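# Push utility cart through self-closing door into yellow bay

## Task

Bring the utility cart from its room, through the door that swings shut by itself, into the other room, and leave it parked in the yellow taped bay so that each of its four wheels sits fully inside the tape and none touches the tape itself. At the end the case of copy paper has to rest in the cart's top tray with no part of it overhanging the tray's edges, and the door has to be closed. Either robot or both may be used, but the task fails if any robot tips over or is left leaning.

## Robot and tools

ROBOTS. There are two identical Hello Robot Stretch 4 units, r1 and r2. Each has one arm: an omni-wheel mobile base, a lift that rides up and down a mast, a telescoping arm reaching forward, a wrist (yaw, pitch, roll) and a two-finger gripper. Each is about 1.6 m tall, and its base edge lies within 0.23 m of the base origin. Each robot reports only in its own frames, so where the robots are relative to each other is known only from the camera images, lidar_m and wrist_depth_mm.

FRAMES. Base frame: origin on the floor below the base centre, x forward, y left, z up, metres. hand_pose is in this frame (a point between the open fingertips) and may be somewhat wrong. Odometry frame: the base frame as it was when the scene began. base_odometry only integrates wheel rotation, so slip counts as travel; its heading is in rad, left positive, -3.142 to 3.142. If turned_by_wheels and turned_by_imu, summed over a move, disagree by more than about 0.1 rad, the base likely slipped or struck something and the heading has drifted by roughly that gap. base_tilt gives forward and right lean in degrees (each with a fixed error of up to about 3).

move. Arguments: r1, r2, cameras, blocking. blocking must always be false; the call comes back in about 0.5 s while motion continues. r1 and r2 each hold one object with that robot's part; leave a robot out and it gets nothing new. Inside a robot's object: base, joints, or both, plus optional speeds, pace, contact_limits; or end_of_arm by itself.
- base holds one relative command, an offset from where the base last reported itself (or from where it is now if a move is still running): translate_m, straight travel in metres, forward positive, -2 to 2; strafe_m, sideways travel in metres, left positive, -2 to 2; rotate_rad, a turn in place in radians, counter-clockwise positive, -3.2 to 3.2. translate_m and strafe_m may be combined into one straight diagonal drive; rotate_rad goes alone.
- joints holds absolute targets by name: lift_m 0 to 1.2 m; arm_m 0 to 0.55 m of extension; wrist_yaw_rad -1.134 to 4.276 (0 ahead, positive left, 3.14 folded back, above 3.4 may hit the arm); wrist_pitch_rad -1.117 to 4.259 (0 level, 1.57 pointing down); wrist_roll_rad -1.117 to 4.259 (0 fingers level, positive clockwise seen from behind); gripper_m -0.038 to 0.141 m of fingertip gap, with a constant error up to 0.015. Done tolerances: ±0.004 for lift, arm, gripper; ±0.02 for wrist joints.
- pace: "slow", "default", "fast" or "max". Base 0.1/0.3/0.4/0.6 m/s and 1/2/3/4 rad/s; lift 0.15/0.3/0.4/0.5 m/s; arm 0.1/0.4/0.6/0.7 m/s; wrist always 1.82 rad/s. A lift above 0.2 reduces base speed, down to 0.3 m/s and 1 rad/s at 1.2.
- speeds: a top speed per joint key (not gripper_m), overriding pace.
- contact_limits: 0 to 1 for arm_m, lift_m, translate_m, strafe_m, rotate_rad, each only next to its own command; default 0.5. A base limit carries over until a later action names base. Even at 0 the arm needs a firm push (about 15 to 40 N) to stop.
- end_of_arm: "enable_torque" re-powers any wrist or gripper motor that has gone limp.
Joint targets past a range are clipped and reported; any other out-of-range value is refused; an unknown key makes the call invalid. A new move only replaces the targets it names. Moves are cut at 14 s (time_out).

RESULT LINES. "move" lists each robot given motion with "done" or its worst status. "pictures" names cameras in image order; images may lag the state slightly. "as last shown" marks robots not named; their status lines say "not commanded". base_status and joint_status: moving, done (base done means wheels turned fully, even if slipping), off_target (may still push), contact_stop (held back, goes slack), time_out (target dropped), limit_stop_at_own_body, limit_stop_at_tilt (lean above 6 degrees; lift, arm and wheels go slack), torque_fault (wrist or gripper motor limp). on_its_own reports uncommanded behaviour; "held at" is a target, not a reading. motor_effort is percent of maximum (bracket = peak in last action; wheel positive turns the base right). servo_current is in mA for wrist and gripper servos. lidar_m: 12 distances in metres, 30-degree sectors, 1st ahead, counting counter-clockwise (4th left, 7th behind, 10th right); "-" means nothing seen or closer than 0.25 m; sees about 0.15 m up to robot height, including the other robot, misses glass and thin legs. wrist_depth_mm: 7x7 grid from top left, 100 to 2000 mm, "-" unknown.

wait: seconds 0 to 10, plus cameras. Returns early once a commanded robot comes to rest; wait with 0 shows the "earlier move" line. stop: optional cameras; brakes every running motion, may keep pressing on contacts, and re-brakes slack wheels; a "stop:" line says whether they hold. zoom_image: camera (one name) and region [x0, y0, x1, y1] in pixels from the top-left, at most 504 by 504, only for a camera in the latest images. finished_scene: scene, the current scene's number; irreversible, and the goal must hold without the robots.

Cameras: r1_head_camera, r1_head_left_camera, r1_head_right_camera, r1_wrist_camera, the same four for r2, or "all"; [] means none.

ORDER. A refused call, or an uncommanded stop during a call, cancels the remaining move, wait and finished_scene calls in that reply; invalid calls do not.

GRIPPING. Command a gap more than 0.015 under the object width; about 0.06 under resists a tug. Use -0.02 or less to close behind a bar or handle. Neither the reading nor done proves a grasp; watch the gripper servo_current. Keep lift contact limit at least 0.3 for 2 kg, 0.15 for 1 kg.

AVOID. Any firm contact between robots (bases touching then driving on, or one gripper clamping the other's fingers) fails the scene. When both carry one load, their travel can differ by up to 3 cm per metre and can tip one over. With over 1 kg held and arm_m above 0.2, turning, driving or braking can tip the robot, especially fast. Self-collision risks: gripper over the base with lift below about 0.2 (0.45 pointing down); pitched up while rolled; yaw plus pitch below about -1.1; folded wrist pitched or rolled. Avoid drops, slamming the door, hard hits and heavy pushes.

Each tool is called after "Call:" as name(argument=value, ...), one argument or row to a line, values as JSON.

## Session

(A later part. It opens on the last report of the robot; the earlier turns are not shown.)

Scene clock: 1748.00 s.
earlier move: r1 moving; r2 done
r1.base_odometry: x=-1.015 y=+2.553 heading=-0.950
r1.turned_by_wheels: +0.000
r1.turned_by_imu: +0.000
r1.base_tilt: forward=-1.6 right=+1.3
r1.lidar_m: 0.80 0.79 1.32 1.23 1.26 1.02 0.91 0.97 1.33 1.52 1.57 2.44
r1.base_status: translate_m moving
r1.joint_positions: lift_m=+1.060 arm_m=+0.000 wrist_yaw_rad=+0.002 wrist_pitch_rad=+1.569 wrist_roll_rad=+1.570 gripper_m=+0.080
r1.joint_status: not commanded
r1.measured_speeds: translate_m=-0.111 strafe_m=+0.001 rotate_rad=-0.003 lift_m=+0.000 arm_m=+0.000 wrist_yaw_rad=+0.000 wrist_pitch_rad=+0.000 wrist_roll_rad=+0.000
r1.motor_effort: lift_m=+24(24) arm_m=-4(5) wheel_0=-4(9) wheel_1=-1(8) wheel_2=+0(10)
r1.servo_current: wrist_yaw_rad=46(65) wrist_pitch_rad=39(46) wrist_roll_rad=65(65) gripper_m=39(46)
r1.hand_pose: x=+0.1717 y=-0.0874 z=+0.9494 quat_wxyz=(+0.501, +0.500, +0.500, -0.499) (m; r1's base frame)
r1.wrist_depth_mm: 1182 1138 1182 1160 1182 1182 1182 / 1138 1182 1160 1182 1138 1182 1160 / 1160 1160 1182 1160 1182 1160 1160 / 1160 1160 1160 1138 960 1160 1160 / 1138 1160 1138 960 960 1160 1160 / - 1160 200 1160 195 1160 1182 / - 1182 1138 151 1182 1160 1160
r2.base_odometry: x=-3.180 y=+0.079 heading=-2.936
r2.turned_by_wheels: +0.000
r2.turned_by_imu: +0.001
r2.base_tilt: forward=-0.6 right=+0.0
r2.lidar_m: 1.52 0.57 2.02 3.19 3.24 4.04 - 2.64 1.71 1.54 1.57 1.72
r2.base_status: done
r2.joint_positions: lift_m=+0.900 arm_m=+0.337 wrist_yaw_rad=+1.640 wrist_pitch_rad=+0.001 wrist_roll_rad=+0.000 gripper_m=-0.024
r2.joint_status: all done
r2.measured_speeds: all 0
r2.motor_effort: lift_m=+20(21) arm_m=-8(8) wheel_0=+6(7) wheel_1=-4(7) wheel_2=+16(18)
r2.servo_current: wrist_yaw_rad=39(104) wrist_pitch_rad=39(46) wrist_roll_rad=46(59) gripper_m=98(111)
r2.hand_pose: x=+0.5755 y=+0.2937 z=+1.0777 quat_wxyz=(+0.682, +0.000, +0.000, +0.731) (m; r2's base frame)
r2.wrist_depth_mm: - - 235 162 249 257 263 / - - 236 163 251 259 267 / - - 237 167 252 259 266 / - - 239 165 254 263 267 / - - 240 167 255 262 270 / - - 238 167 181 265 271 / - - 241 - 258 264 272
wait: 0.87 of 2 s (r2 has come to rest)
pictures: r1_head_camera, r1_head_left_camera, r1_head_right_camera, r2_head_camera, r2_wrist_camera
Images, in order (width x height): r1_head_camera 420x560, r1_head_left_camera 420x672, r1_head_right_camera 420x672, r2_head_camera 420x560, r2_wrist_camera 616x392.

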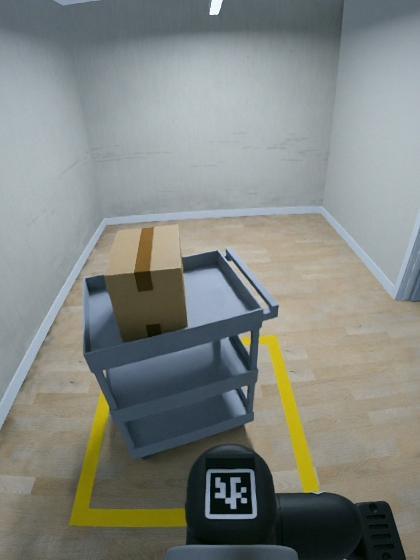

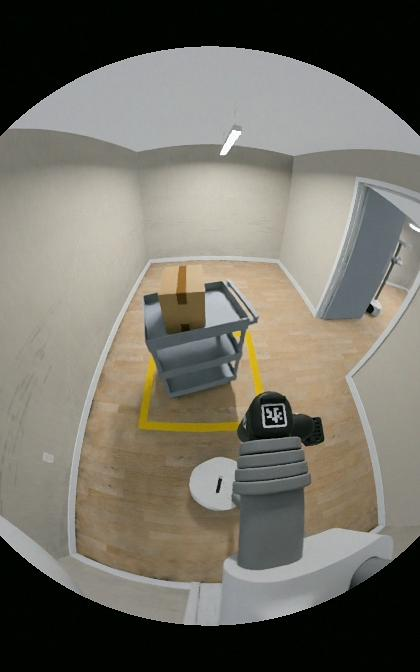

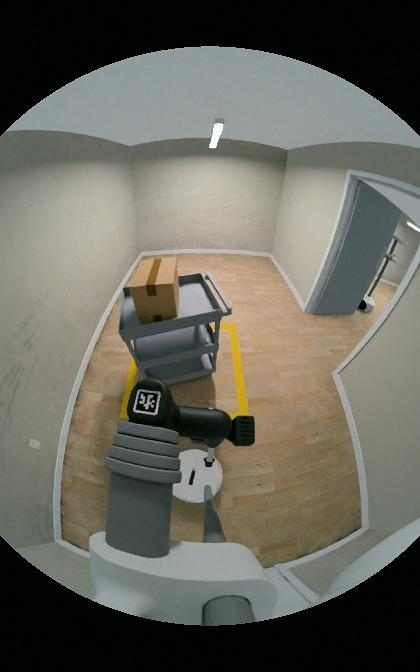

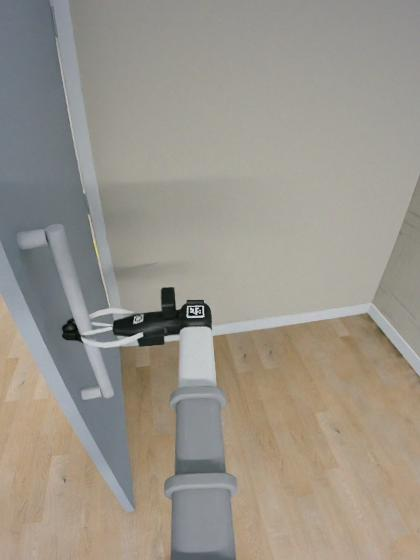

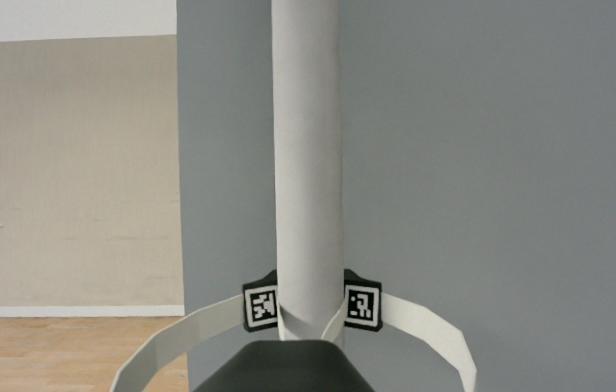

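Call:
move(
  blocking=false,
  r2={"base":{"translate_m":-0.045,"strafe_m":0.176},"joints":{"wrist_yaw_rad":1.64},"pace":"slow","speeds":{"wrist_yaw_rad":0.11}},
  cameras=["r1_head_camera","r1_head_left_camera","r1_head_right_camera"],
)

Call:
zoom_image(
  camera="r1_head_camera",
  region=[60, 320, 330, 540],
)

Call:
wait(
  seconds=3,
  cameras=["r2_wrist_camera","r2_head_camera"],
)

Scene clock: 1756.93 s.
earlier move: r1 done
move: r2 moving
r1.base_odometry: x=-1.028 y=+2.571 heading=-0.949
r1.turned_by_wheels: +0.000
r1.turned_by_imu: +0.000
r1.base_tilt: forward=-1.6 right=+1.3
r1.lidar_m: 0.81 0.79 1.33 1.22 1.25 1.00 0.90 0.93 1.31 1.53 1.57 2.48
r1.base_status: done
r1.joint_positions: lift_m=+1.060 arm_m=+0.000 wrist_yaw_rad=+0.002 wrist_pitch_rad=+1.569 wrist_roll_rad=+1.570 gripper_m=+0.080
r1.joint_status: not commanded
r1.measured_speeds: all 0
r1.motor_effort: lift_m=+24(24) arm_m=-4(4) wheel_0=-2(2) wheel_1=-2(2) wheel_2=+0(0)
r1.servo_current: wrist_yaw_rad=39(59) wrist_pitch_rad=52(52) wrist_roll_rad=33(65) gripper_m=46(46)
r1.hand_pose: x=+0.1717 y=-0.0874 z=+0.9494 quat_wxyz=(+0.501, +0.500, +0.500, -0.499) (m; r1's base frame)
r1.wrist_depth_mm: 1138 1160 1160 1160 1182 1160 1182 / 1160 1160 1138 1160 1160 1160 1160 / 1160 1138 1138 1182 1182 1160 1205 / 1160 1182 1160 1160 976 1182 1182 / 1138 1160 1138 960 960 1205 1160 / 1160 1160 200 1160 195 1160 1160 / - 1138 1160 151 1160 1182 1182
r2.base_odometry: x=-3.174 y=+0.068 heading=-2.935
r2.turned_by_wheels: +0.002
r2.turned_by_imu: +0.002
r2.base_tilt: forward=-0.6 right=+0.1
r2.lidar_m: 1.54 0.58 2.06 3.18 3.21 4.00 - 2.63 1.73 1.57 1.60 1.69
r2.base_status: translate_m moving; strafe_m moving
r2.joint_positions: lift_m=+0.900 arm_m=+0.337 wrist_yaw_rad=+1.639 wrist_pitch_rad=+0.001 wrist_roll_rad=+0.000 gripper_m=-0.024
r2.joint_status: all done
r2.measured_speeds: translate_m=-0.013 strafe_m=+0.049 rotate_rad=+0.001 lift_m=+0.000 arm_m=+0.000 wrist_yaw_rad=+0.000 wrist_pitch_rad=+0.000 wrist_roll_rad=+0.000
r2.motor_effort: lift_m=+20(21) arm_m=-8(8) wheel_0=-1(5) wheel_1=+7(7) wheel_2=+14(16)
r2.servo_current: wrist_yaw_rad=46(46) wrist_pitch_rad=46(46) wrist_roll_rad=52(52) gripper_m=98(111)
r2.hand_pose: x=+0.5757 y=+0.2937 z=+1.0777 quat_wxyz=(+0.683, +0.000, +0.000, +0.731) (m; r2's base frame)
r2.wrist_depth_mm: - - 235 162 249 255 263 / - - 236 165 250 257 264 / - - 238 167 251 257 264 / - - 239 165 252 259 266 / - - 241 168 253 262 266 / - - 185 167 183 264 270 / - - 242 - 257 263 272
pictures: r1_head_camera, r1_head_left_camera, r1_head_right_camera
Images, in order (width x height): r1_head_camera 420x560, r1_head_left_camera 420x672, r1_head_right_camera 420x672.

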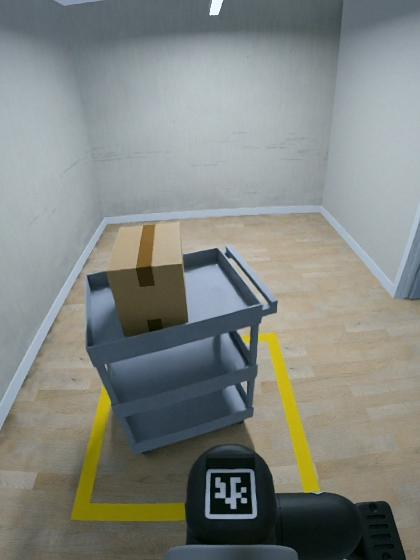

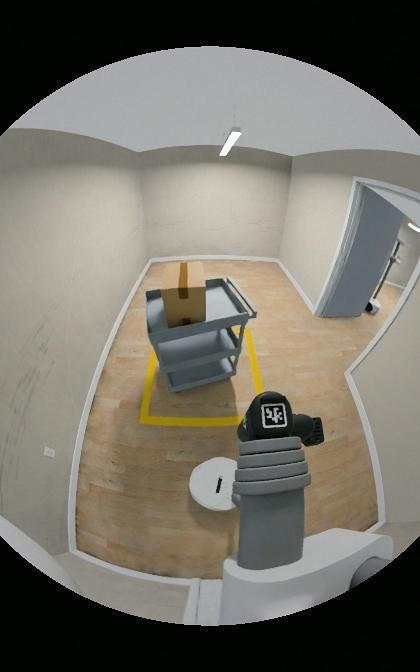

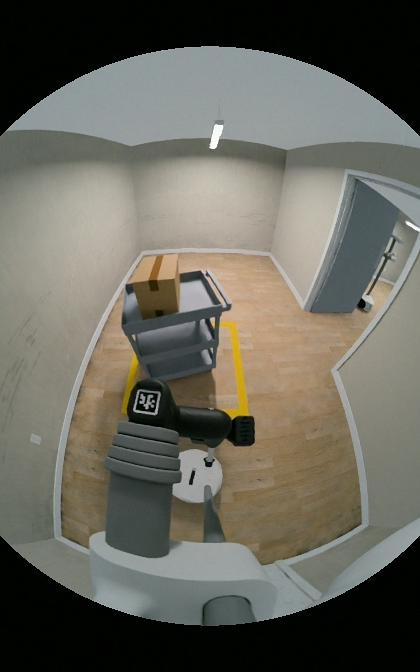

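Scaled by 1.867 from the camera's 420x560 image, which has a finer 600x800 frame.

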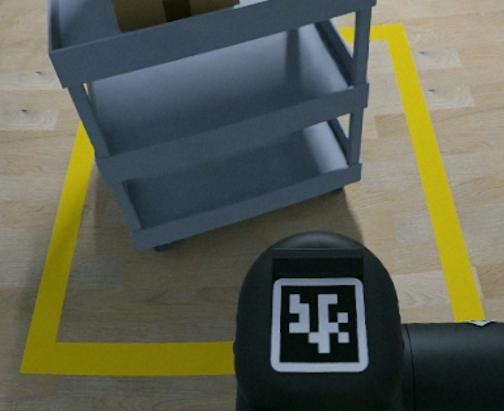

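Scene clock: 1759.50 s.
earlier move: r2 done
r1.base_odometry: x=-1.028 y=+2.571 heading=-0.949
r1.turned_by_wheels: +0.000
r1.turned_by_imu: +0.000
r1.base_tilt: forward=-1.6 right=+1.3
r1.lidar_m: 0.80 0.78 1.31 1.23 1.26 0.99 0.88 0.94 1.31 1.53 1.59 2.46
r1.base_status: done
r1.joint_positions: lift_m=+1.060 arm_m=+0.000 wrist_yaw_rad=+0.002 wrist_pitch_rad=+1.569 wrist_roll_rad=+1.570 gripper_m=+0.080
r1.joint_status: not commanded
r1.measured_speeds: all 0
r1.motor_effort: lift_m=+24(24) arm_m=-4(4) wheel_0=-1(2) wheel_1=-2(2) wheel_2=+0(1)
r1.servo_current: wrist_yaw_rad=46(78) wrist_pitch_rad=39(52) wrist_roll_rad=46(72) gripper_m=46(52)
r1.hand_pose: x=+0.1717 y=-0.0874 z=+0.9494 quat_wxyz=(+0.501, +0.500, +0.500, -0.499) (m; r1's base frame)
r1.wrist_depth_mm: 1138 1182 1160 1160 1160 1182 1182 / 1160 1138 1182 1182 1160 1182 1182 / 1160 1160 1182 1160 1182 1182 1182 / 1160 1160 1138 1182 960 1160 1182 / 1160 1160 1182 946 946 1160 1182 / 1182 1160 200 1182 195 1182 1182 / - 1160 1160 151 1182 1160 1205
r2.base_odometry: x=-3.100 y=-0.084 heading=-2.935
r2.turned_by_wheels: +0.000
r2.turned_by_imu: +0.001
r2.base_tilt: forward=-0.6 right=+0.0
r2.lidar_m: 1.30 0.60 1.98 3.01 3.04 3.79 - 2.88 1.90 1.72 1.74 1.72
r2.base_status: done
r2.joint_positions: lift_m=+0.900 arm_m=+0.337 wrist_yaw_rad=+1.631 wrist_pitch_rad=+0.001 wrist_roll_rad=+0.000 gripper_m=-0.024
r2.joint_status: all done
r2.measured_speeds: all 0
r2.motor_effort: lift_m=+20(21) arm_m=-8(8) wheel_0=+1(5) wheel_1=+2(9) wheel_2=+14(16)
r2.servo_current: wrist_yaw_rad=72(72) wrist_pitch_rad=39(52) wrist_roll_rad=39(65) gripper_m=104(111)
r2.hand_pose: x=+0.5781 y=+0.2931 z=+1.0777 quat_wxyz=(+0.686, +0.000, +0.000, +0.728) (m; r2's base frame)
r2.wrist_depth_mm: - - 243 163 239 236 234 / - - 246 167 239 237 235 / - - 246 167 239 239 236 / - - 247 167 242 238 237 / - - 249 167 242 241 239 / - - 249 166 181 241 241 / - - 252 - 246 243 242
wait: 2.57 of 3 s (r2 has come to rest)
pictures: r2_head_camera, r2_wrist_camera
Images, in order (width x height): r2_head_camera 420x560, r2_wrist_camera 616x392.

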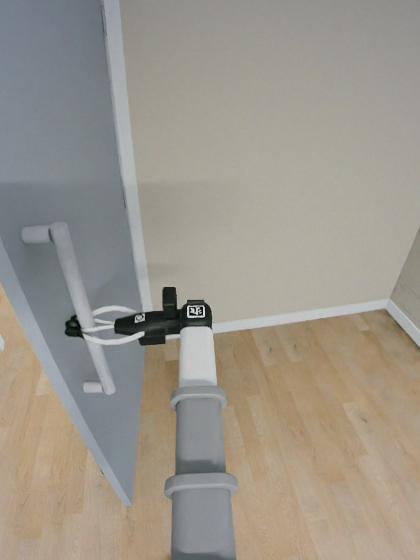

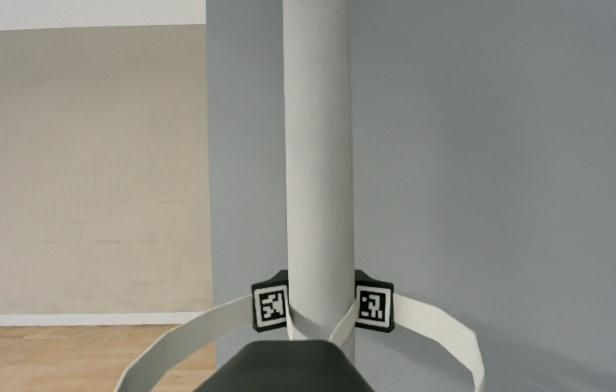

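Call:
move(
  blocking=false,
  r1={"base":{"strafe_m":0.75}},
  r2={"base":{"translate_m":-0.07,"strafe_m":0.357},"joints":{"wrist_yaw_rad":1.28},"pace":"slow","speeds":{"wrist_yaw_rad":0.1}},
  cameras=[],
)

Call:
wait(
  seconds=3,
  cameras=["r1_head_camera","r1_head_right_camera"],
)

Call:
wait(
  seconds=3,
  cameras=["r1_head_camera","r1_head_right_camera","r2_wrist_camera","r2_head_camera"],
)

Call:
zoom_image(
  camera="r1_head_camera",
  region=[160, 320, 410, 520],
)

Scene clock: 1770.17 s.
move: r1 moving; r2 moving
r1.base_odometry: x=-0.999 y=+2.592 heading=-0.949
r1.turned_by_wheels: +0.000
r1.turned_by_imu: +0.000
r1.base_tilt: forward=-1.6 right=+1.3
r1.lidar_m: 0.80 0.80 1.27 1.18 1.22 1.01 0.86 0.96 1.30 1.57 1.62 2.45
r1.base_status: strafe_m moving
r1.joint_positions: lift_m=+1.060 arm_m=+0.000 wrist_yaw_rad=+0.002 wrist_pitch_rad=+1.569 wrist_roll_rad=+1.570 gripper_m=+0.080
r1.joint_status: not commanded
r1.measured_speeds: translate_m=-0.001 strafe_m=+0.140 rotate_rad=+0.005 lift_m=+0.000 arm_m=+0.000 wrist_yaw_rad=+0.000 wrist_pitch_rad=+0.000 wrist_roll_rad=+0.000
r1.motor_effort: lift_m=+24(24) arm_m=-4(4) wheel_0=-11(11) wheel_1=+8(9) wheel_2=+0(1)
r1.servo_current: wrist_yaw_rad=52(52) wrist_pitch_rad=46(46) wrist_roll_rad=46(59) gripper_m=46(46)
r1.hand_pose: x=+0.1717 y=-0.0874 z=+0.9494 quat_wxyz=(+0.501, +0.500, +0.500, -0.499) (m; r1's base frame)
r1.wrist_depth_mm: 1182 1182 1160 1160 1182 1182 1160 / 1160 1160 1160 1182 1160 1182 1182 / 1138 1160 1138 1138 1160 1182 1182 / 1160 1160 1182 1160 960 1160 1182 / 1138 1160 1182 946 960 1182 1160 / 1160 1138 200 1182 195 1182 1138 / - 1138 1160 151 1160 1160 1160
r2.base_odometry: x=-3.095 y=-0.096 heading=-2.934
r2.turned_by_wheels: +0.001
r2.turned_by_imu: +0.002
r2.base_tilt: forward=-0.7 right=+0.0
r2.lidar_m: 1.25 0.58 1.96 2.99 3.04 3.83 - 2.90 1.92 1.74 1.77 1.71
r2.base_status: translate_m moving; strafe_m moving
r2.joint_positions: lift_m=+0.900 arm_m=+0.337 wrist_yaw_rad=+1.594 wrist_pitch_rad=+0.001 wrist_roll_rad=+0.000 gripper_m=-0.024
r2.joint_status: wrist_yaw_rad moving
r2.measured_speeds: translate_m=-0.010 strafe_m=+0.050 rotate_rad=+0.001 lift_m=+0.000 arm_m=+0.000 wrist_yaw_rad=-0.085 wrist_pitch_rad=+0.000 wrist_roll_rad=+0.000
r2.motor_effort: lift_m=+20(21) arm_m=-8(8) wheel_0=-5(7) wheel_1=+7(7) wheel_2=+12(14)
r2.servo_current: wrist_yaw_rad=39(78) wrist_pitch_rad=46(52) wrist_roll_rad=52(52) gripper_m=111(111)
r2.hand_pose: x=+0.5890 y=+0.2903 z=+1.0777 quat_wxyz=(+0.699, +0.000, +0.000, +0.715) (m; r2's base frame)
r2.wrist_depth_mm: - - 242 162 240 238 236 / - - 244 163 240 239 237 / - - 246 166 242 241 239 / - - 248 165 244 241 241 / - - 248 167 246 244 241 / - - 249 168 181 245 243 / - - 251 - 248 245 245
pictures: none
No camera images: "cameras" was empty.

Scene clock: 1773.17 s.
earlier move: r1 moving; r2 moving
r1.base_odometry: x=-0.418 y=+3.007 heading=-0.950
r1.turned_by_wheels: +0.000
r1.turned_by_imu: +0.004
r1.base_tilt: forward=-1.6 right=+1.2
r1.lidar_m: 0.91 0.78 0.53 0.47 0.49 0.69 0.98 1.02 1.31 2.30 2.35 0.77
r1.base_status: strafe_m moving
r1.joint_positions: lift_m=+1.060 arm_m=+0.000 wrist_yaw_rad=+0.002 wrist_pitch_rad=+1.569 wrist_roll_rad=+1.570 gripper_m=+0.080
r1.joint_status: not commanded
r1.measured_speeds: translate_m=+0.000 strafe_m=+0.016 rotate_rad=-0.002 lift_m=+0.000 arm_m=+0.000 wrist_yaw_rad=+0.000 wrist_pitch_rad=+0.000 wrist_roll_rad=+0.000
r1.motor_effort: lift_m=+24(24) arm_m=-4(4) wheel_0=-1(12) wheel_1=+1(11) wheel_2=+0(2)
r1.servo_current: wrist_yaw_rad=52(72) wrist_pitch_rad=52(52) wrist_roll_rad=52(72) gripper_m=39(46)
r1.hand_pose: x=+0.1717 y=-0.0874 z=+0.9494 quat_wxyz=(+0.501, +0.500, +0.500, -0.499) (m; r1's base frame)
r1.wrist_depth_mm: 1118 1160 1160 1205 1160 1160 1182 / 1118 1160 1160 1138 1160 1160 1182 / 960 1138 1160 1160 1182 1182 1182 / 1160 1160 1138 1182 960 1182 1160 / 1118 1160 1182 960 946 1182 1160 / 1182 1160 200 1160 195 1182 1182 / 1160 1118 1138 151 1182 1160 1182
r2.base_odometry: x=-2.982 y=-0.363 heading=-2.934
r2.turned_by_wheels: +0.000
r2.turned_by_imu: +0.003
r2.base_tilt: forward=-0.7 right=+0.1
r2.lidar_m: 0.89 0.66 2.02 2.69 2.75 3.44 - 3.37 2.25 2.03 2.06 1.72
r2.base_status: translate_m moving; strafe_m moving
r2.joint_positions: lift_m=+0.900 arm_m=+0.337 wrist_yaw_rad=+1.295 wrist_pitch_rad=+0.001 wrist_roll_rad=+0.000 gripper_m=-0.024
r2.joint_status: wrist_yaw_rad moving
r2.measured_speeds: translate_m=-0.017 strafe_m=+0.099 rotate_rad=-0.001 lift_m=+0.000 arm_m=+0.000 wrist_yaw_rad=-0.107 wrist_pitch_rad=+0.000 wrist_roll_rad=+0.000
r2.motor_effort: lift_m=+20(21) arm_m=-8(8) wheel_0=+2(7) wheel_1=+7(9) wheel_2=+13(15)
r2.servo_current: wrist_yaw_rad=20(117) wrist_pitch_rad=46(52) wrist_roll_rad=52(59) gripper_m=104(111)
r2.hand_pose: x=+0.6707 y=+0.2537 z=+1.0777 quat_wxyz=(+0.797, +0.000, +0.000, +0.603) (m; r2's base frame)
r2.wrist_depth_mm: - - 241 162 241 241 242 / - - 242 163 243 243 243 / - - 244 167 244 245 245 / - - 246 165 245 245 245 / - - 246 167 247 246 247 / - - 248 166 181 248 247 / - - 248 - 249 249 250
wait: 3.00 s; no rest
pictures: r1_head_camera, r1_head_right_camera
Images, in order (width x height): r1_head_camera 420x560, r1_head_right_camera 420x672.

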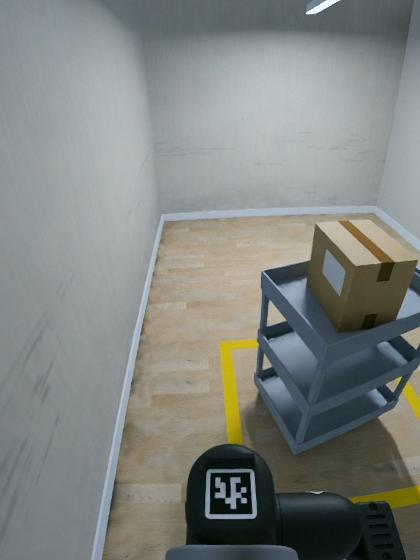

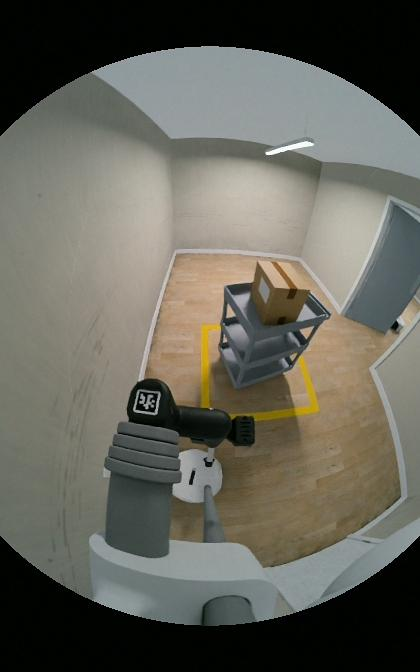

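Scene clock: 1773.50 s.
earlier move: r1 done; r2 moving
r1.base_odometry: x=-0.418 y=+3.007 heading=-0.950
r1.turned_by_wheels: +0.000
r1.turned_by_imu: +0.000
r1.base_tilt: forward=-1.6 right=+1.3
r1.lidar_m: 0.93 0.77 0.49 0.48 0.51 0.68 0.99 1.03 1.34 2.29 2.32 0.79
r1.base_status: done
r1.joint_positions: lift_m=+1.060 arm_m=+0.000 wrist_yaw_rad=+0.002 wrist_pitch_rad=+1.569 wrist_roll_rad=+1.570 gripper_m=+0.080
r1.joint_status: not commanded
r1.measured_speeds: all 0
r1.motor_effort: lift_m=+24(24) arm_m=-4(4) wheel_0=-2(12) wheel_1=+0(11) wheel_2=+0(2)
r1.servo_current: wrist_yaw_rad=52(72) wrist_pitch_rad=39(52) wrist_roll_rad=39(72) gripper_m=39(46)
r1.hand_pose: x=+0.1717 y=-0.0874 z=+0.9494 quat_wxyz=(+0.501, +0.500, +0.500, -0.499) (m; r1's base frame)
r1.wrist_depth_mm: 1160 1182 1160 1182 1182 1182 1182 / 1160 1160 1160 1138 1160 1182 1160 / 946 1182 1182 1182 1160 1160 1182 / 1160 1160 1182 1160 946 1160 1160 / 1182 1182 1160 946 976 1160 1205 / 1160 1138 200 1182 196 1182 1160 / 1160 1160 1160 151 1160 1160 1160
r2.base_odometry: x=-2.970 y=-0.391 heading=-2.934
r2.turned_by_wheels: +0.000
r2.turned_by_imu: +0.000
r2.base_tilt: forward=-0.6 right=+0.0
r2.lidar_m: 0.89 0.68 2.00 2.68 2.71 3.36 - 3.46 2.29 2.07 2.10 1.74
r2.base_status: translate_m moving; strafe_m moving
r2.joint_positions: lift_m=+0.900 arm_m=+0.337 wrist_yaw_rad=+1.274 wrist_pitch_rad=+0.001 wrist_roll_rad=+0.000 gripper_m=-0.024
r2.joint_status: wrist_yaw_rad moving
r2.measured_speeds: translate_m=-0.016 strafe_m=+0.078 rotate_rad=-0.004 lift_m=+0.000 arm_m=+0.000 wrist_yaw_rad=-0.021 wrist_pitch_rad=+0.000 wrist_roll_rad=+0.000
r2.motor_effort: lift_m=+20(21) arm_m=-8(8) wheel_0=+0(7) wheel_1=+1(9) wheel_2=+15(15)
r2.servo_current: wrist_yaw_rad=39(117) wrist_pitch_rad=33(52) wrist_roll_rad=33(59) gripper_m=111(111)
r2.hand_pose: x=+0.6762 y=+0.2501 z=+1.0777 quat_wxyz=(+0.804, +0.000, +0.000, +0.595) (m; r2's base frame)
r2.wrist_depth_mm: - - 240 163 240 242 241 / - - 242 167 241 242 242 / - - 243 165 243 244 245 / - - 245 166 246 245 246 / - - 245 168 246 246 248 / - - 246 168 181 247 248 / - - 247 - 249 249 249
wait: 0.33 of 3 s (r1 has come to rest)
pictures: r1_head_camera, r1_head_right_camera, r2_head_camera, r2_wrist_camera
Images, in order (width x height): r1_head_camera 420x560, r1_head_right_camera 420x672, r2_head_camera 420x560, r2_wrist_camera 616x392.

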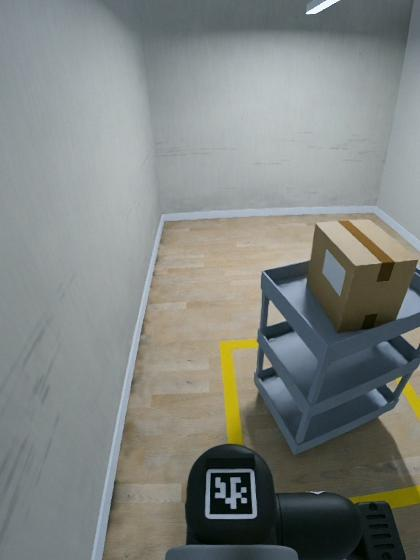

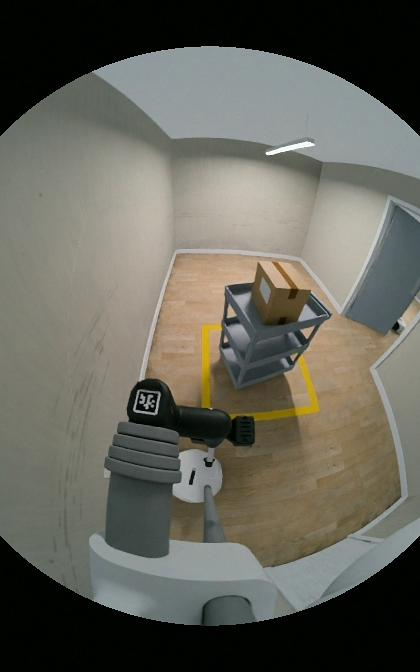

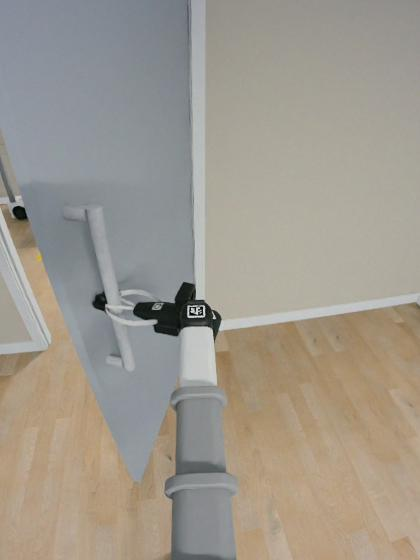

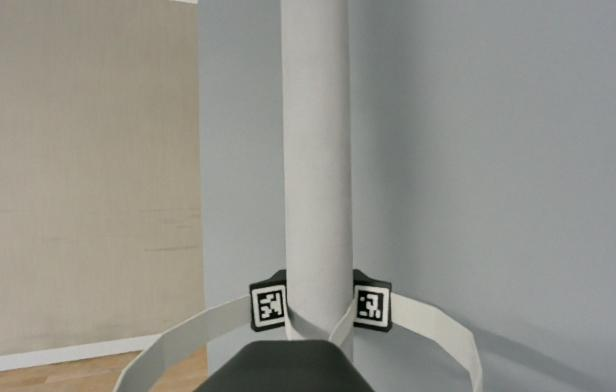

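Scaled by 2.016 from the camera's 420x560 image, which has a finer 600x800 frame.

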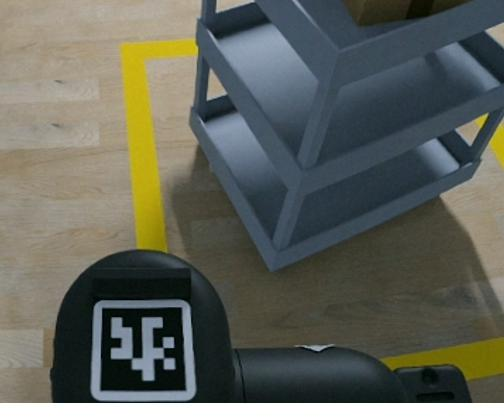

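Call:
move(
  blocking=false,
  r1={"base":{"strafe_m":-1.75}},
  r2={"base":{"translate_m":0.04,"strafe_m":0.365},"joints":{"wrist_yaw_rad":0.8727},"pace":"slow","speeds":{"wrist_yaw_rad":0.11}},
  cameras=[],
)

Call:
wait(
  seconds=4,
  cameras=["r2_wrist_camera"],
)

Call:
wait(
  seconds=4,
  cameras=["r1_head_camera","r1_head_left_camera","r2_head_camera","r2_wrist_camera"],
)

Scene clock: 1784.70 s.
earlier move: r2 done
move: r1 moving; r2 moving
r1.base_odometry: x=-0.448 y=+2.986 heading=-0.950
r1.turned_by_wheels: +0.000
r1.turned_by_imu: +0.000
r1.base_tilt: forward=-1.5 right=+1.3
r1.lidar_m: 0.87 0.86 0.57 0.51 0.53 0.73 0.99 1.03 1.36 2.24 2.28 0.76
r1.base_status: strafe_m moving
r1.joint_positions: lift_m=+1.060 arm_m=+0.000 wrist_yaw_rad=+0.002 wrist_pitch_rad=+1.569 wrist_roll_rad=+1.570 gripper_m=+0.080
r1.joint_status: not commanded
r1.measured_speeds: translate_m=+0.000 strafe_m=-0.139 rotate_rad=+0.002 lift_m=+0.000 arm_m=+0.000 wrist_yaw_rad=+0.000 wrist_pitch_rad=+0.000 wrist_roll_rad=+0.000
r1.motor_effort: lift_m=+24(24) arm_m=-4(4) wheel_0=+10(12) wheel_1=-10(10) wheel_2=+1(1)
r1.servo_current: wrist_yaw_rad=65(65) wrist_pitch_rad=33(46) wrist_roll_rad=52(65) gripper_m=33(52)
r1.hand_pose: x=+0.1717 y=-0.0874 z=+0.9494 quat_wxyz=(+0.501, +0.500, +0.500, -0.499) (m; r1's base frame)
r1.wrist_depth_mm: 1160 1182 1138 1160 1205 1160 1182 / 1160 1138 1160 1160 1182 1160 1182 / - 1138 1160 1160 1182 1182 1182 / 1138 1160 1160 1182 960 1160 1182 / 1138 1160 1160 946 946 1160 1160 / 1160 1138 200 1160 195 1160 1182 / 1160 1160 1160 151 1182 1205 1182
r2.base_odometry: x=-2.957 y=-0.432 heading=-2.935
r2.turned_by_wheels: -0.001
r2.turned_by_imu: -0.001
r2.base_tilt: forward=-0.6 right=+0.0
r2.lidar_m: 0.71 0.67 2.02 2.64 2.69 3.28 - 3.49 2.32 2.11 2.16 1.73
r2.base_status: translate_m moving; strafe_m moving
r2.joint_positions: lift_m=+0.900 arm_m=+0.337 wrist_yaw_rad=+1.223 wrist_pitch_rad=+0.001 wrist_roll_rad=+0.000 gripper_m=-0.024
r2.joint_status: wrist_yaw_rad moving
r2.measured_speeds: translate_m=+0.006 strafe_m=+0.052 rotate_rad=+0.001 lift_m=+0.000 arm_m=+0.000 wrist_yaw_rad=-0.096 wrist_pitch_rad=+0.000 wrist_roll_rad=+0.000
r2.motor_effort: lift_m=+20(20) arm_m=-7(8) wheel_0=-10(13) wheel_1=+1(2) wheel_2=+1(14)
r2.servo_current: wrist_yaw_rad=26(117) wrist_pitch_rad=46(46) wrist_roll_rad=46(52) gripper_m=104(104)
r2.hand_pose: x=+0.6885 y=+0.2414 z=+1.0777 quat_wxyz=(+0.819, +0.000, +0.000, +0.574) (m; r2's base frame)
r2.wrist_depth_mm: - - 239 165 241 243 244 / - - 240 165 244 244 245 / - - 242 165 245 246 247 / - - 242 166 246 247 249 / - - 243 166 247 249 250 / - - 245 166 179 250 252 / - - 247 - 249 251 253
pictures: none
No camera images: "cameras" was empty.

Scene clock: 1788.70 s.
earlier move: r1 moving; r2 moving
r1.base_odometry: x=-1.390 y=+2.312 heading=-0.950
r1.turned_by_wheels: +0.000
r1.turned_by_imu: -0.006
r1.base_tilt: forward=-1.6 right=+1.2
r1.lidar_m: 3.44 0.95 1.08 1.66 1.40 0.96 0.89 0.92 1.18 1.09 1.10 2.20
r1.base_status: strafe_m moving
r1.joint_positions: lift_m=+1.060 arm_m=+0.000 wrist_yaw_rad=+0.002 wrist_pitch_rad=+1.569 wrist_roll_rad=+1.570 gripper_m=+0.080
r1.joint_status: not commanded
r1.measured_speeds: translate_m=+0.000 strafe_m=-0.300 rotate_rad=+0.000 lift_m=+0.000 arm_m=+0.000 wrist_yaw_rad=+0.000 wrist_pitch_rad=+0.000 wrist_roll_rad=+0.000
r1.motor_effort: lift_m=+24(24) arm_m=-4(5) wheel_0=+6(12) wheel_1=-6(12) wheel_2=+0(2)
r1.servo_current: wrist_yaw_rad=52(65) wrist_pitch_rad=39(52) wrist_roll_rad=39(72) gripper_m=39(52)
r1.hand_pose: x=+0.1717 y=-0.0874 z=+0.9494 quat_wxyz=(+0.501, +0.500, +0.500, -0.499) (m; r1's base frame)
r1.wrist_depth_mm: 1138 1138 1182 1160 1182 1160 1182 / 1182 1160 1182 1182 1160 1138 1160 / 1182 1118 1118 1138 1160 1160 1182 / 1160 1138 1182 1182 931 1182 1182 / 1182 1160 1160 946 960 1160 1160 / 1160 1138 199 1182 195 1160 1182 / 1160 1138 1160 151 1182 1182 1182
r2.base_odometry: x=-2.923 y=-0.784 heading=-2.935
r2.turned_by_wheels: +0.000
r2.turned_by_imu: -0.029
r2.base_tilt: forward=-0.6 right=+0.1
r2.lidar_m: 0.72 0.74 1.86 2.29 2.32 2.84 - 4.26 2.72 2.46 2.48 1.66
r2.base_status: translate_m moving; strafe_m moving
r2.joint_positions: lift_m=+0.900 arm_m=+0.337 wrist_yaw_rad=+0.862 wrist_pitch_rad=+0.001 wrist_roll_rad=+0.000 gripper_m=-0.024
r2.joint_status: all done
r2.measured_speeds: translate_m=+0.001 strafe_m=+0.007 rotate_rad=+0.008 lift_m=+0.000 arm_m=+0.000 wrist_yaw_rad=+0.000 wrist_pitch_rad=+0.000 wrist_roll_rad=+0.000
r2.motor_effort: lift_m=+20(21) arm_m=-8(8) wheel_0=-8(15) wheel_1=-6(9) wheel_2=+2(14)
r2.servo_current: wrist_yaw_rad=65(124) wrist_pitch_rad=46(46) wrist_roll_rad=46(65) gripper_m=104(111)
r2.hand_pose: x=+0.7623 y=+0.1619 z=+1.0777 quat_wxyz=(+0.909, +0.000, +0.000, +0.418) (m; r2's base frame)
r2.wrist_depth_mm: - - 235 165 249 256 265 / - - 236 166 249 257 264 / - - 237 165 251 258 266 / - - 238 166 251 259 266 / - - 238 167 254 260 268 / - - 237 167 179 264 270 / - - 240 - 257 259 273
wait: 4.00 s; no rest
pictures: r2_wrist_camera
Images, in order (width x height): r2_wrist_camera 616x392.

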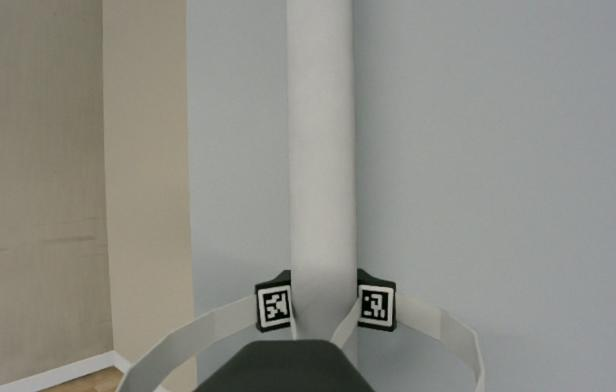

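Scene clock: 1789.10 s.
earlier move: r1 moving; r2 done
r1.base_odometry: x=-1.487 y=+2.242 heading=-0.950
r1.turned_by_wheels: +0.000
r1.turned_by_imu: -0.001
r1.base_tilt: forward=-1.6 right=+1.2
r1.lidar_m: 3.10 1.01 1.12 1.79 1.42 0.95 0.86 0.92 1.06 0.98 1.01 1.30
r1.base_status: strafe_m moving
r1.joint_positions: lift_m=+1.060 arm_m=+0.000 wrist_yaw_rad=+0.002 wrist_pitch_rad=+1.569 wrist_roll_rad=+1.570 gripper_m=+0.080
r1.joint_status: not commanded
r1.measured_speeds: translate_m=+0.000 strafe_m=-0.300 rotate_rad=+0.000 lift_m=+0.000 arm_m=+0.000 wrist_yaw_rad=+0.000 wrist_pitch_rad=+0.000 wrist_roll_rad=+0.000
r1.motor_effort: lift_m=+24(24) arm_m=-4(5) wheel_0=+8(12) wheel_1=-5(12) wheel_2=-1(2)
r1.servo_current: wrist_yaw_rad=59(65) wrist_pitch_rad=39(52) wrist_roll_rad=52(72) gripper_m=46(52)
r1.hand_pose: x=+0.1717 y=-0.0874 z=+0.9494 quat_wxyz=(+0.501, +0.500, +0.500, -0.499) (m; r1's base frame)
r1.wrist_depth_mm: 1160 1160 1160 1160 1182 1160 1205 / 1138 1138 1160 1182 1138 1160 1182 / 1160 1160 1160 1138 1182 1182 1160 / 1138 1160 1160 1138 976 1182 1182 / 1182 1118 1138 946 960 1182 1182 / 1138 1160 200 1160 195 1182 1205 / 1160 1138 1138 151 1160 1160 1138
r2.base_odometry: x=-2.923 y=-0.784 heading=-2.935
r2.turned_by_wheels: +0.000
r2.turned_by_imu: +0.000
r2.base_tilt: forward=-0.6 right=+0.1
r2.lidar_m: 0.74 0.74 1.83 2.30 2.33 2.82 - 4.26 2.72 2.46 2.50 1.65
r2.base_status: done
r2.joint_positions: lift_m=+0.900 arm_m=+0.337 wrist_yaw_rad=+0.862 wrist_pitch_rad=+0.001 wrist_roll_rad=+0.000 gripper_m=-0.024
r2.joint_status: all done
r2.measured_speeds: all 0
r2.motor_effort: lift_m=+20(21) arm_m=-8(8) wheel_0=-9(15) wheel_1=-4(9) wheel_2=+3(14)
r2.servo_current: wrist_yaw_rad=72(124) wrist_pitch_rad=39(46) wrist_roll_rad=46(65) gripper_m=104(111)
r2.hand_pose: x=+0.7623 y=+0.1619 z=+1.0777 quat_wxyz=(+0.909, +0.000, +0.000, +0.418) (m; r2's base frame)
r2.wrist_depth_mm: - - 235 165 248 255 263 / - - 235 166 249 256 264 / - - 236 166 251 258 265 / - - 238 166 252 259 266 / - - 240 167 254 263 270 / - - 237 167 179 264 270 / - - 239 - 257 262 271
wait: 0.40 of 4 s (r2 has come to rest)
pictures: r1_head_camera, r1_head_left_camera, r2_head_camera, r2_wrist_camera
Images, in order (width x height): r1_head_camera 420x560, r1_head_left_camera 420x672, r2_head_camera 420x560, r2_wrist_camera 616x392.

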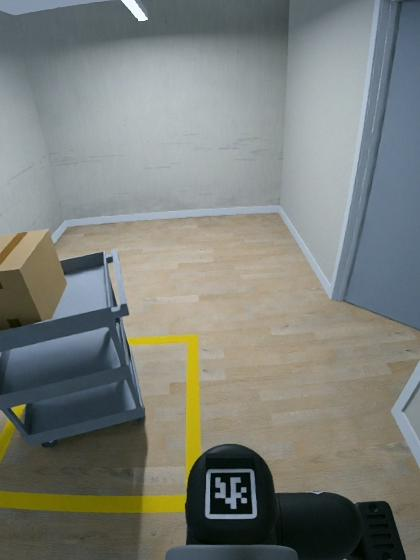

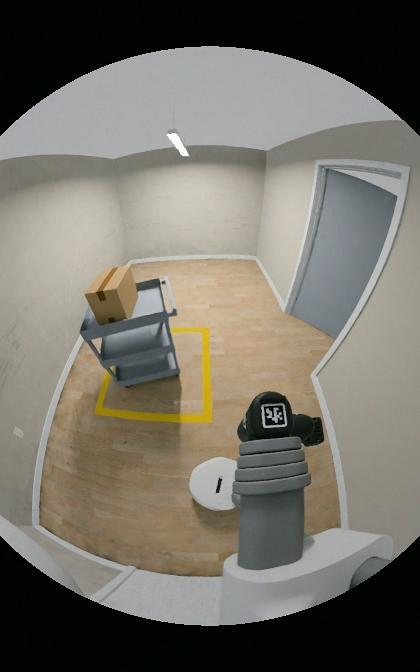

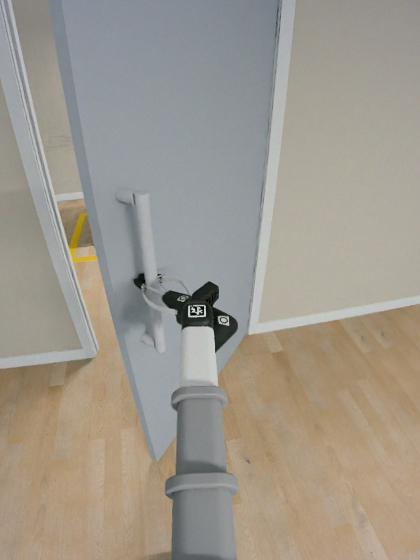

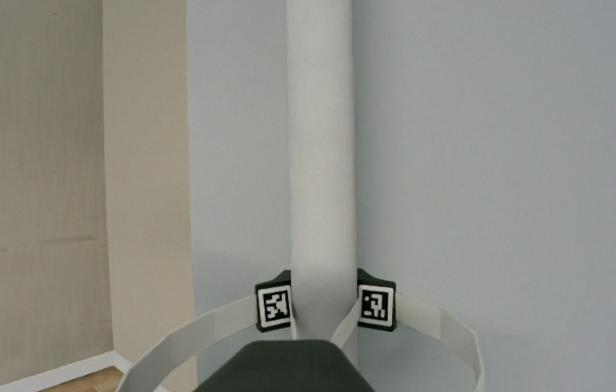

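Call:
move(
  blocking=false,
  r2={"base":{"translate_m":0.2,"strafe_m":0.299},"joints":{"wrist_yaw_rad":0.5236},"pace":"slow","speeds":{"wrist_yaw_rad":0.1}},
  cameras=[],
)

Call:
wait(
  seconds=4,
  cameras=["r1_head_camera","r1_head_left_camera","r2_head_camera","r2_wrist_camera"],
)

Call:
zoom_image(
  camera="r1_head_camera",
  region=[0, 300, 220, 540],
)

Scene clock: 1794.77 s.
earlier move: r1 done
move: r2 moving
r1.base_odometry: x=-1.841 y=+1.988 heading=-0.950
r1.turned_by_wheels: +0.000
r1.turned_by_imu: -0.003
r1.base_tilt: forward=-1.6 right=+1.3
r1.lidar_m: 2.05 1.25 1.30 2.22 1.25 0.89 0.86 0.88 0.59 0.54 0.56 0.76
r1.base_status: done
r1.joint_positions: lift_m=+1.060 arm_m=+0.000 wrist_yaw_rad=+0.002 wrist_pitch_rad=+1.569 wrist_roll_rad=+1.570 gripper_m=+0.080
r1.joint_status: not commanded
r1.measured_speeds: all 0
r1.motor_effort: lift_m=+24(24) arm_m=-4(4) wheel_0=+1(2) wheel_1=-1(1) wheel_2=+0(0)
r1.servo_current: wrist_yaw_rad=46(65) wrist_pitch_rad=39(46) wrist_roll_rad=46(59) gripper_m=33(46)
r1.hand_pose: x=+0.1717 y=-0.0874 z=+0.9494 quat_wxyz=(+0.501, +0.500, +0.500, -0.499) (m; r1's base frame)
r1.wrist_depth_mm: - - - - - 1160 1160 / 1138 1138 1160 1138 1182 1160 1160 / 1160 1138 1160 1182 1160 1160 1182 / 1182 1138 1138 1182 946 1160 1138 / 1118 1160 1138 960 960 1182 1160 / 1160 1160 200 1182 195 1160 1182 / 1160 1138 1160 150 1182 1160 1160
r2.base_odometry: x=-2.927 y=-0.796 heading=-2.935
r2.turned_by_wheels: +0.000
r2.turned_by_imu: +0.001
r2.base_tilt: forward=-0.6 right=+0.0
r2.lidar_m: 0.72 0.73 1.84 2.27 2.31 2.81 - 4.28 2.75 2.46 2.50 1.62
r2.base_status: translate_m moving; strafe_m moving
r2.joint_positions: lift_m=+0.900 arm_m=+0.337 wrist_yaw_rad=+0.828 wrist_pitch_rad=+0.001 wrist_roll_rad=+0.000 gripper_m=-0.024
r2.joint_status: wrist_yaw_rad moving
r2.measured_speeds: translate_m=+0.026 strafe_m=+0.041 rotate_rad=+0.001 lift_m=+0.000 arm_m=+0.000 wrist_yaw_rad=-0.084 wrist_pitch_rad=+0.000 wrist_roll_rad=+0.000
r2.motor_effort: lift_m=+20(21) arm_m=-8(8) wheel_0=-4(13) wheel_1=+3(3) wheel_2=+2(4)
r2.servo_current: wrist_yaw_rad=20(98) wrist_pitch_rad=39(46) wrist_roll_rad=52(52) gripper_m=104(104)
r2.hand_pose: x=+0.7676 y=+0.1533 z=+1.0777 quat_wxyz=(+0.916, +0.000, +0.000, +0.402) (m; r2's base frame)
r2.wrist_depth_mm: - - 235 163 250 258 267 / - - 236 164 252 259 266 / - - 237 165 253 262 268 / - - 238 166 255 262 270 / - - 240 167 255 264 271 / - - 185 167 181 268 273 / - - 240 - 259 265 276
pictures: none
No camera images: "cameras" was empty.

Scene clock: 1798.77 s.
earlier move: r2 moving
r1.base_odometry: x=-1.841 y=+1.988 heading=-0.950
r1.turned_by_wheels: +0.000
r1.turned_by_imu: +0.000
r1.base_tilt: forward=-1.6 right=+1.3
r1.lidar_m: 2.05 1.24 1.30 2.21 1.28 0.92 0.87 0.85 0.61 0.55 0.55 0.74
r1.base_status: done
r1.joint_positions: lift_m=+1.060 arm_m=+0.000 wrist_yaw_rad=+0.002 wrist_pitch_rad=+1.569 wrist_roll_rad=+1.570 gripper_m=+0.080
r1.joint_status: not commanded
r1.measured_speeds: all 0
r1.motor_effort: lift_m=+24(24) arm_m=-4(4) wheel_0=+1(2) wheel_1=-1(1) wheel_2=+0(0)
r1.servo_current: wrist_yaw_rad=59(72) wrist_pitch_rad=39(59) wrist_roll_rad=52(65) gripper_m=39(52)
r1.hand_pose: x=+0.1717 y=-0.0874 z=+0.9494 quat_wxyz=(+0.501, +0.500, +0.500, -0.499) (m; r1's base frame)
r1.wrist_depth_mm: - - - - - 1160 1205 / 1160 1160 1182 1138 1160 1182 1182 / 1160 1182 1205 1182 1160 1182 1205 / 1138 1160 1160 1182 960 1182 1160 / 1160 1138 1160 946 960 1182 1205 / 1160 1182 200 1160 195 1160 1160 / 1182 1160 1160 151 1160 1182 1205
r2.base_odometry: x=-3.057 y=-1.117 heading=-2.933
r2.turned_by_wheels: +0.002
r2.turned_by_imu: +0.011
r2.base_tilt: forward=-0.6 right=+0.0
r2.lidar_m: 0.74 1.26 1.55 2.03 2.06 2.54 - 4.62 2.99 2.72 2.13 1.15
r2.base_status: translate_m moving; strafe_m moving
r2.joint_positions: lift_m=+0.900 arm_m=+0.337 wrist_yaw_rad=+0.553 wrist_pitch_rad=+0.001 wrist_roll_rad=+0.000 gripper_m=-0.024
r2.joint_status: wrist_yaw_rad off_target (ended at +0.553, target +0.524)
r2.measured_speeds: translate_m=+0.006 strafe_m=+0.009 rotate_rad=+0.001 lift_m=+0.000 arm_m=+0.000 wrist_yaw_rad=-0.005 wrist_pitch_rad=+0.000 wrist_roll_rad=+0.000
r2.motor_effort: lift_m=+20(21) arm_m=-8(8) wheel_0=+9(19) wheel_1=+7(15) wheel_2=+7(10)
r2.servo_current: wrist_yaw_rad=195(475) wrist_pitch_rad=39(46) wrist_roll_rad=39(59) gripper_m=98(111)
r2.hand_pose: x=+0.7995 y=+0.0771 z=+1.0777 quat_wxyz=(+0.962, +0.000, +0.001, +0.273) (m; r2's base frame)
r2.wrist_depth_mm: - - 241 164 244 245 246 / - - 243 165 245 247 248 / - - 243 165 247 248 248 / - - 245 167 247 249 251 / - - 247 167 250 250 251 / - - 185 171 181 252 252 / - - 249 - 251 253 254
wait: 4.00 s; no rest
pictures: r1_head_camera, r1_head_left_camera, r2_head_camera, r2_wrist_camera
Images, in order (width x height): r1_head_camera 420x560, r1_head_left_camera 420x672, r2_head_camera 420x560, r2_wrist_camera 616x392.

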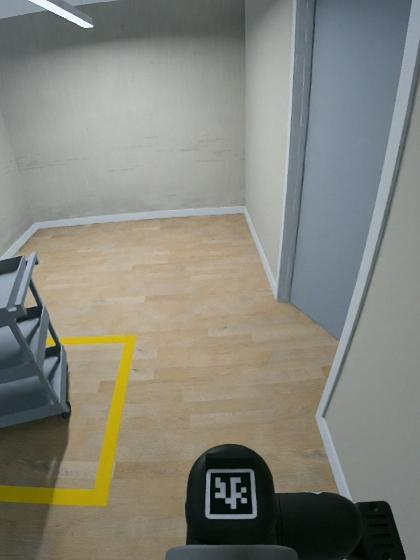

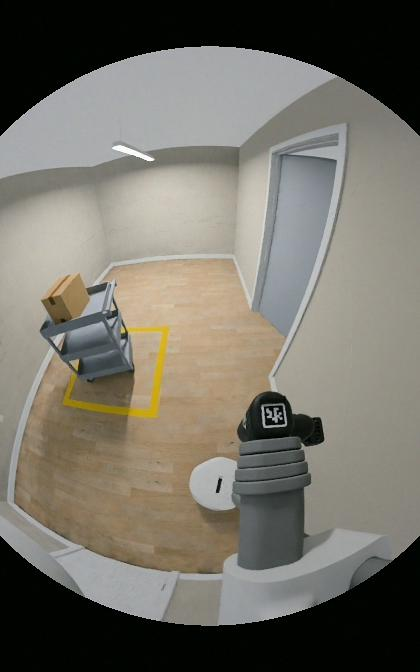

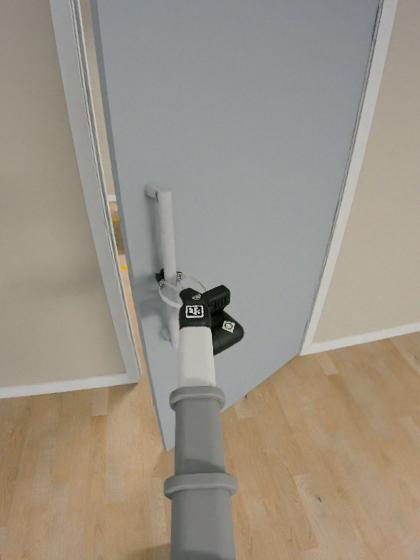

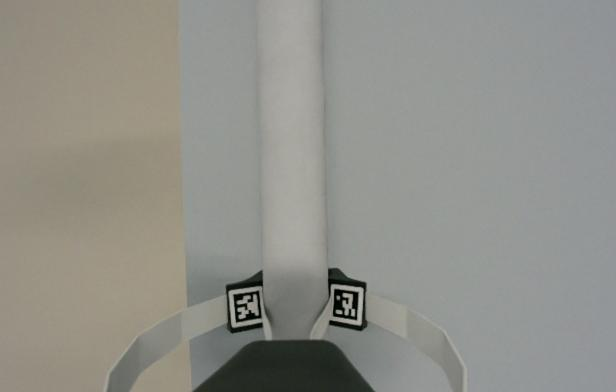

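Scaled by 2.100 from the camera's 420x560 image, which has a finer 600x800 frame.

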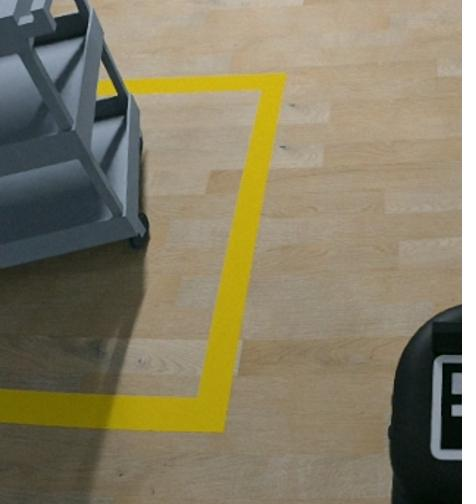

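Call:
move(
  blocking=false,
  r2={"base":{"translate_m":0.29,"strafe_m":0.213},"joints":{"wrist_yaw_rad":0.19},"pace":"slow","speeds":{"wrist_yaw_rad":0.1}},
  cameras=[],
)

Call:
wait(
  seconds=5,
  cameras=["r2_head_camera","r2_wrist_camera"],
)

Scene clock: 1804.07 s.
earlier move: r2 done
move: r2 moving
r1: as last shown
r1.lidar_m: 2.05 1.24 1.28 2.23 1.26 0.91 0.86 0.89 0.58 0.54 0.57 0.74
r1.servo_current: wrist_yaw_rad=46(59) wrist_pitch_rad=46(46) wrist_roll_rad=46(59) gripper_m=46(52)
r1.wrist_depth_mm: - - - - - 1205 1182 / 1160 1160 1182 1182 1182 1182 1182 / 1138 1138 1160 1160 1160 1182 1160 / 1138 1160 1182 1160 946 1182 1160 / 1182 1160 1160 946 960 1182 1160 / 1160 1138 200 1182 195 1160 1182 / 1182 1160 1182 151 1160 1160 1182
r2.base_odometry: x=-3.066 y=-1.128 heading=-2.931
r2.turned_by_wheels: +0.002
r2.turned_by_imu: +0.003
r2.base_tilt: forward=-0.6 right=+0.0
r2.lidar_m: 0.73 1.26 1.56 2.02 2.05 2.54 - 4.63 2.99 2.73 2.12 1.13
r2.base_status: translate_m moving; strafe_m moving
r2.joint_positions: lift_m=+0.900 arm_m=+0.337 wrist_yaw_rad=+0.521 wrist_pitch_rad=+0.001 wrist_roll_rad=+0.000 gripper_m=-0.024
r2.joint_status: wrist_yaw_rad moving
r2.measured_speeds: translate_m=+0.043 strafe_m=+0.031 rotate_rad=+0.003 lift_m=+0.000 arm_m=+0.000 wrist_yaw_rad=-0.071 wrist_pitch_rad=+0.000 wrist_roll_rad=+0.000
r2.motor_effort: lift_m=+20(20) arm_m=-8(8) wheel_0=+11(12) wheel_1=+13(13) wheel_2=+5(9)
r2.servo_current: wrist_yaw_rad=358(358) wrist_pitch_rad=39(46) wrist_roll_rad=46(59) gripper_m=104(104)
r2.hand_pose: x=+0.8018 y=+0.0677 z=+1.0777 quat_wxyz=(+0.966, +0.000, +0.001, +0.257) (m; r2's base frame)
r2.wrist_depth_mm: - - 241 167 243 245 248 / - - 242 167 246 247 249 / - - 243 167 246 247 250 / - - 244 168 248 249 252 / - - 246 168 250 251 251 / - - 185 168 181 252 254 / - - 248 - 251 255 255
pictures: none
No camera images: "cameras" was empty.

Scene clock: 1808.37 s.
earlier move: r2 off_target
r1.base_odometry: x=-1.841 y=+1.988 heading=-0.950
r1.turned_by_wheels: +0.000
r1.turned_by_imu: +0.000
r1.base_tilt: forward=-1.6 right=+1.3
r1.lidar_m: 2.03 1.23 1.25 2.21 1.28 0.93 0.88 0.90 0.59 0.54 0.56 0.76
r1.base_status: not commanded
r1.joint_positions: lift_m=+1.060 arm_m=+0.000 wrist_yaw_rad=+0.002 wrist_pitch_rad=+1.569 wrist_roll_rad=+1.570 gripper_m=+0.080
r1.joint_status: not commanded
r1.measured_speeds: all 0
r1.motor_effort: lift_m=+24(24) arm_m=-4(5) wheel_0=+1(2) wheel_1=-1(1) wheel_2=+0(0)
r1.servo_current: wrist_yaw_rad=52(72) wrist_pitch_rad=46(46) wrist_roll_rad=39(72) gripper_m=46(52)
r1.hand_pose: x=+0.1717 y=-0.0874 z=+0.9494 quat_wxyz=(+0.501, +0.500, +0.500, -0.499) (m; r1's base frame)
r1.wrist_depth_mm: - - - - - 1205 1182 / 1160 1182 1160 1160 1182 1160 1182 / 1160 1160 1138 1160 1160 1182 1182 / 1182 1138 1160 1160 960 1138 1160 / 1160 1160 1160 960 960 1182 1182 / 1160 1138 200 1182 196 1160 1160 / 1160 1138 1160 151 1182 1160 1160
r2.base_odometry: x=-3.296 y=-1.387 heading=-2.932
r2.turned_by_wheels: -0.001
r2.turned_by_imu: +0.044
r2.base_tilt: forward=-0.6 right=+0.0
r2.lidar_m: 0.75 0.93 1.18 1.83 1.87 2.41 - 4.66 3.15 2.89 1.51 0.90
r2.base_status: done
r2.joint_positions: lift_m=+0.900 arm_m=+0.337 wrist_yaw_rad=+0.214 wrist_pitch_rad=+0.001 wrist_roll_rad=+0.000 gripper_m=-0.024
r2.joint_status: wrist_yaw_rad off_target (ended at +0.215, target +0.190)
r2.measured_speeds: all 0
r2.on_its_own: wrist_yaw_rad is at rest, and its servo_current (163 mA) is outside its rest range (0 to 104 mA)
r2.motor_effort: lift_m=+20(21) arm_m=-4(9) wheel_0=+2(24) wheel_1=+5(17) wheel_2=+9(13)
r2.servo_current: wrist_yaw_rad=163(689) wrist_pitch_rad=46(46) wrist_roll_rad=39(59) gripper_m=85(111)
r2.hand_pose: x=+0.8083 y=-0.0241 z=+1.0777 quat_wxyz=(+0.994, +0.000, +0.001, +0.107) (m; r2's base frame)
r2.wrist_depth_mm: 389 373 245 163 238 236 233 / 392 377 246 164 239 237 235 / 397 377 247 164 240 239 236 / 399 382 248 167 242 239 236 / 402 382 250 165 244 241 239 / 402 387 186 167 182 241 239 / 407 394 254 - 245 242 242
wait: 4.30 of 5 s (r2 has come to rest)
pictures: r2_head_camera, r2_wrist_camera
Images, in order (width x height): r2_head_camera 420x560, r2_wrist_camera 616x392.

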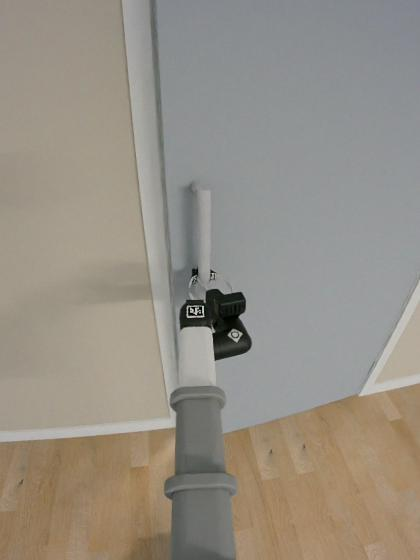

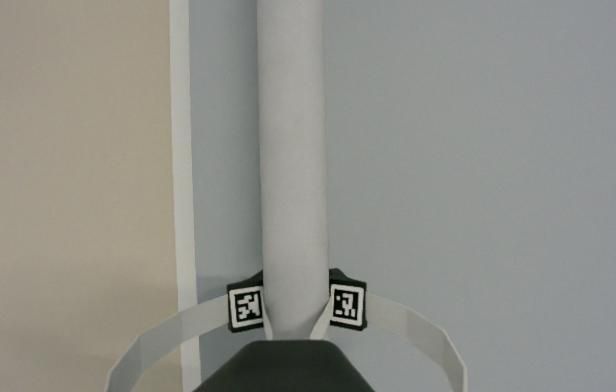

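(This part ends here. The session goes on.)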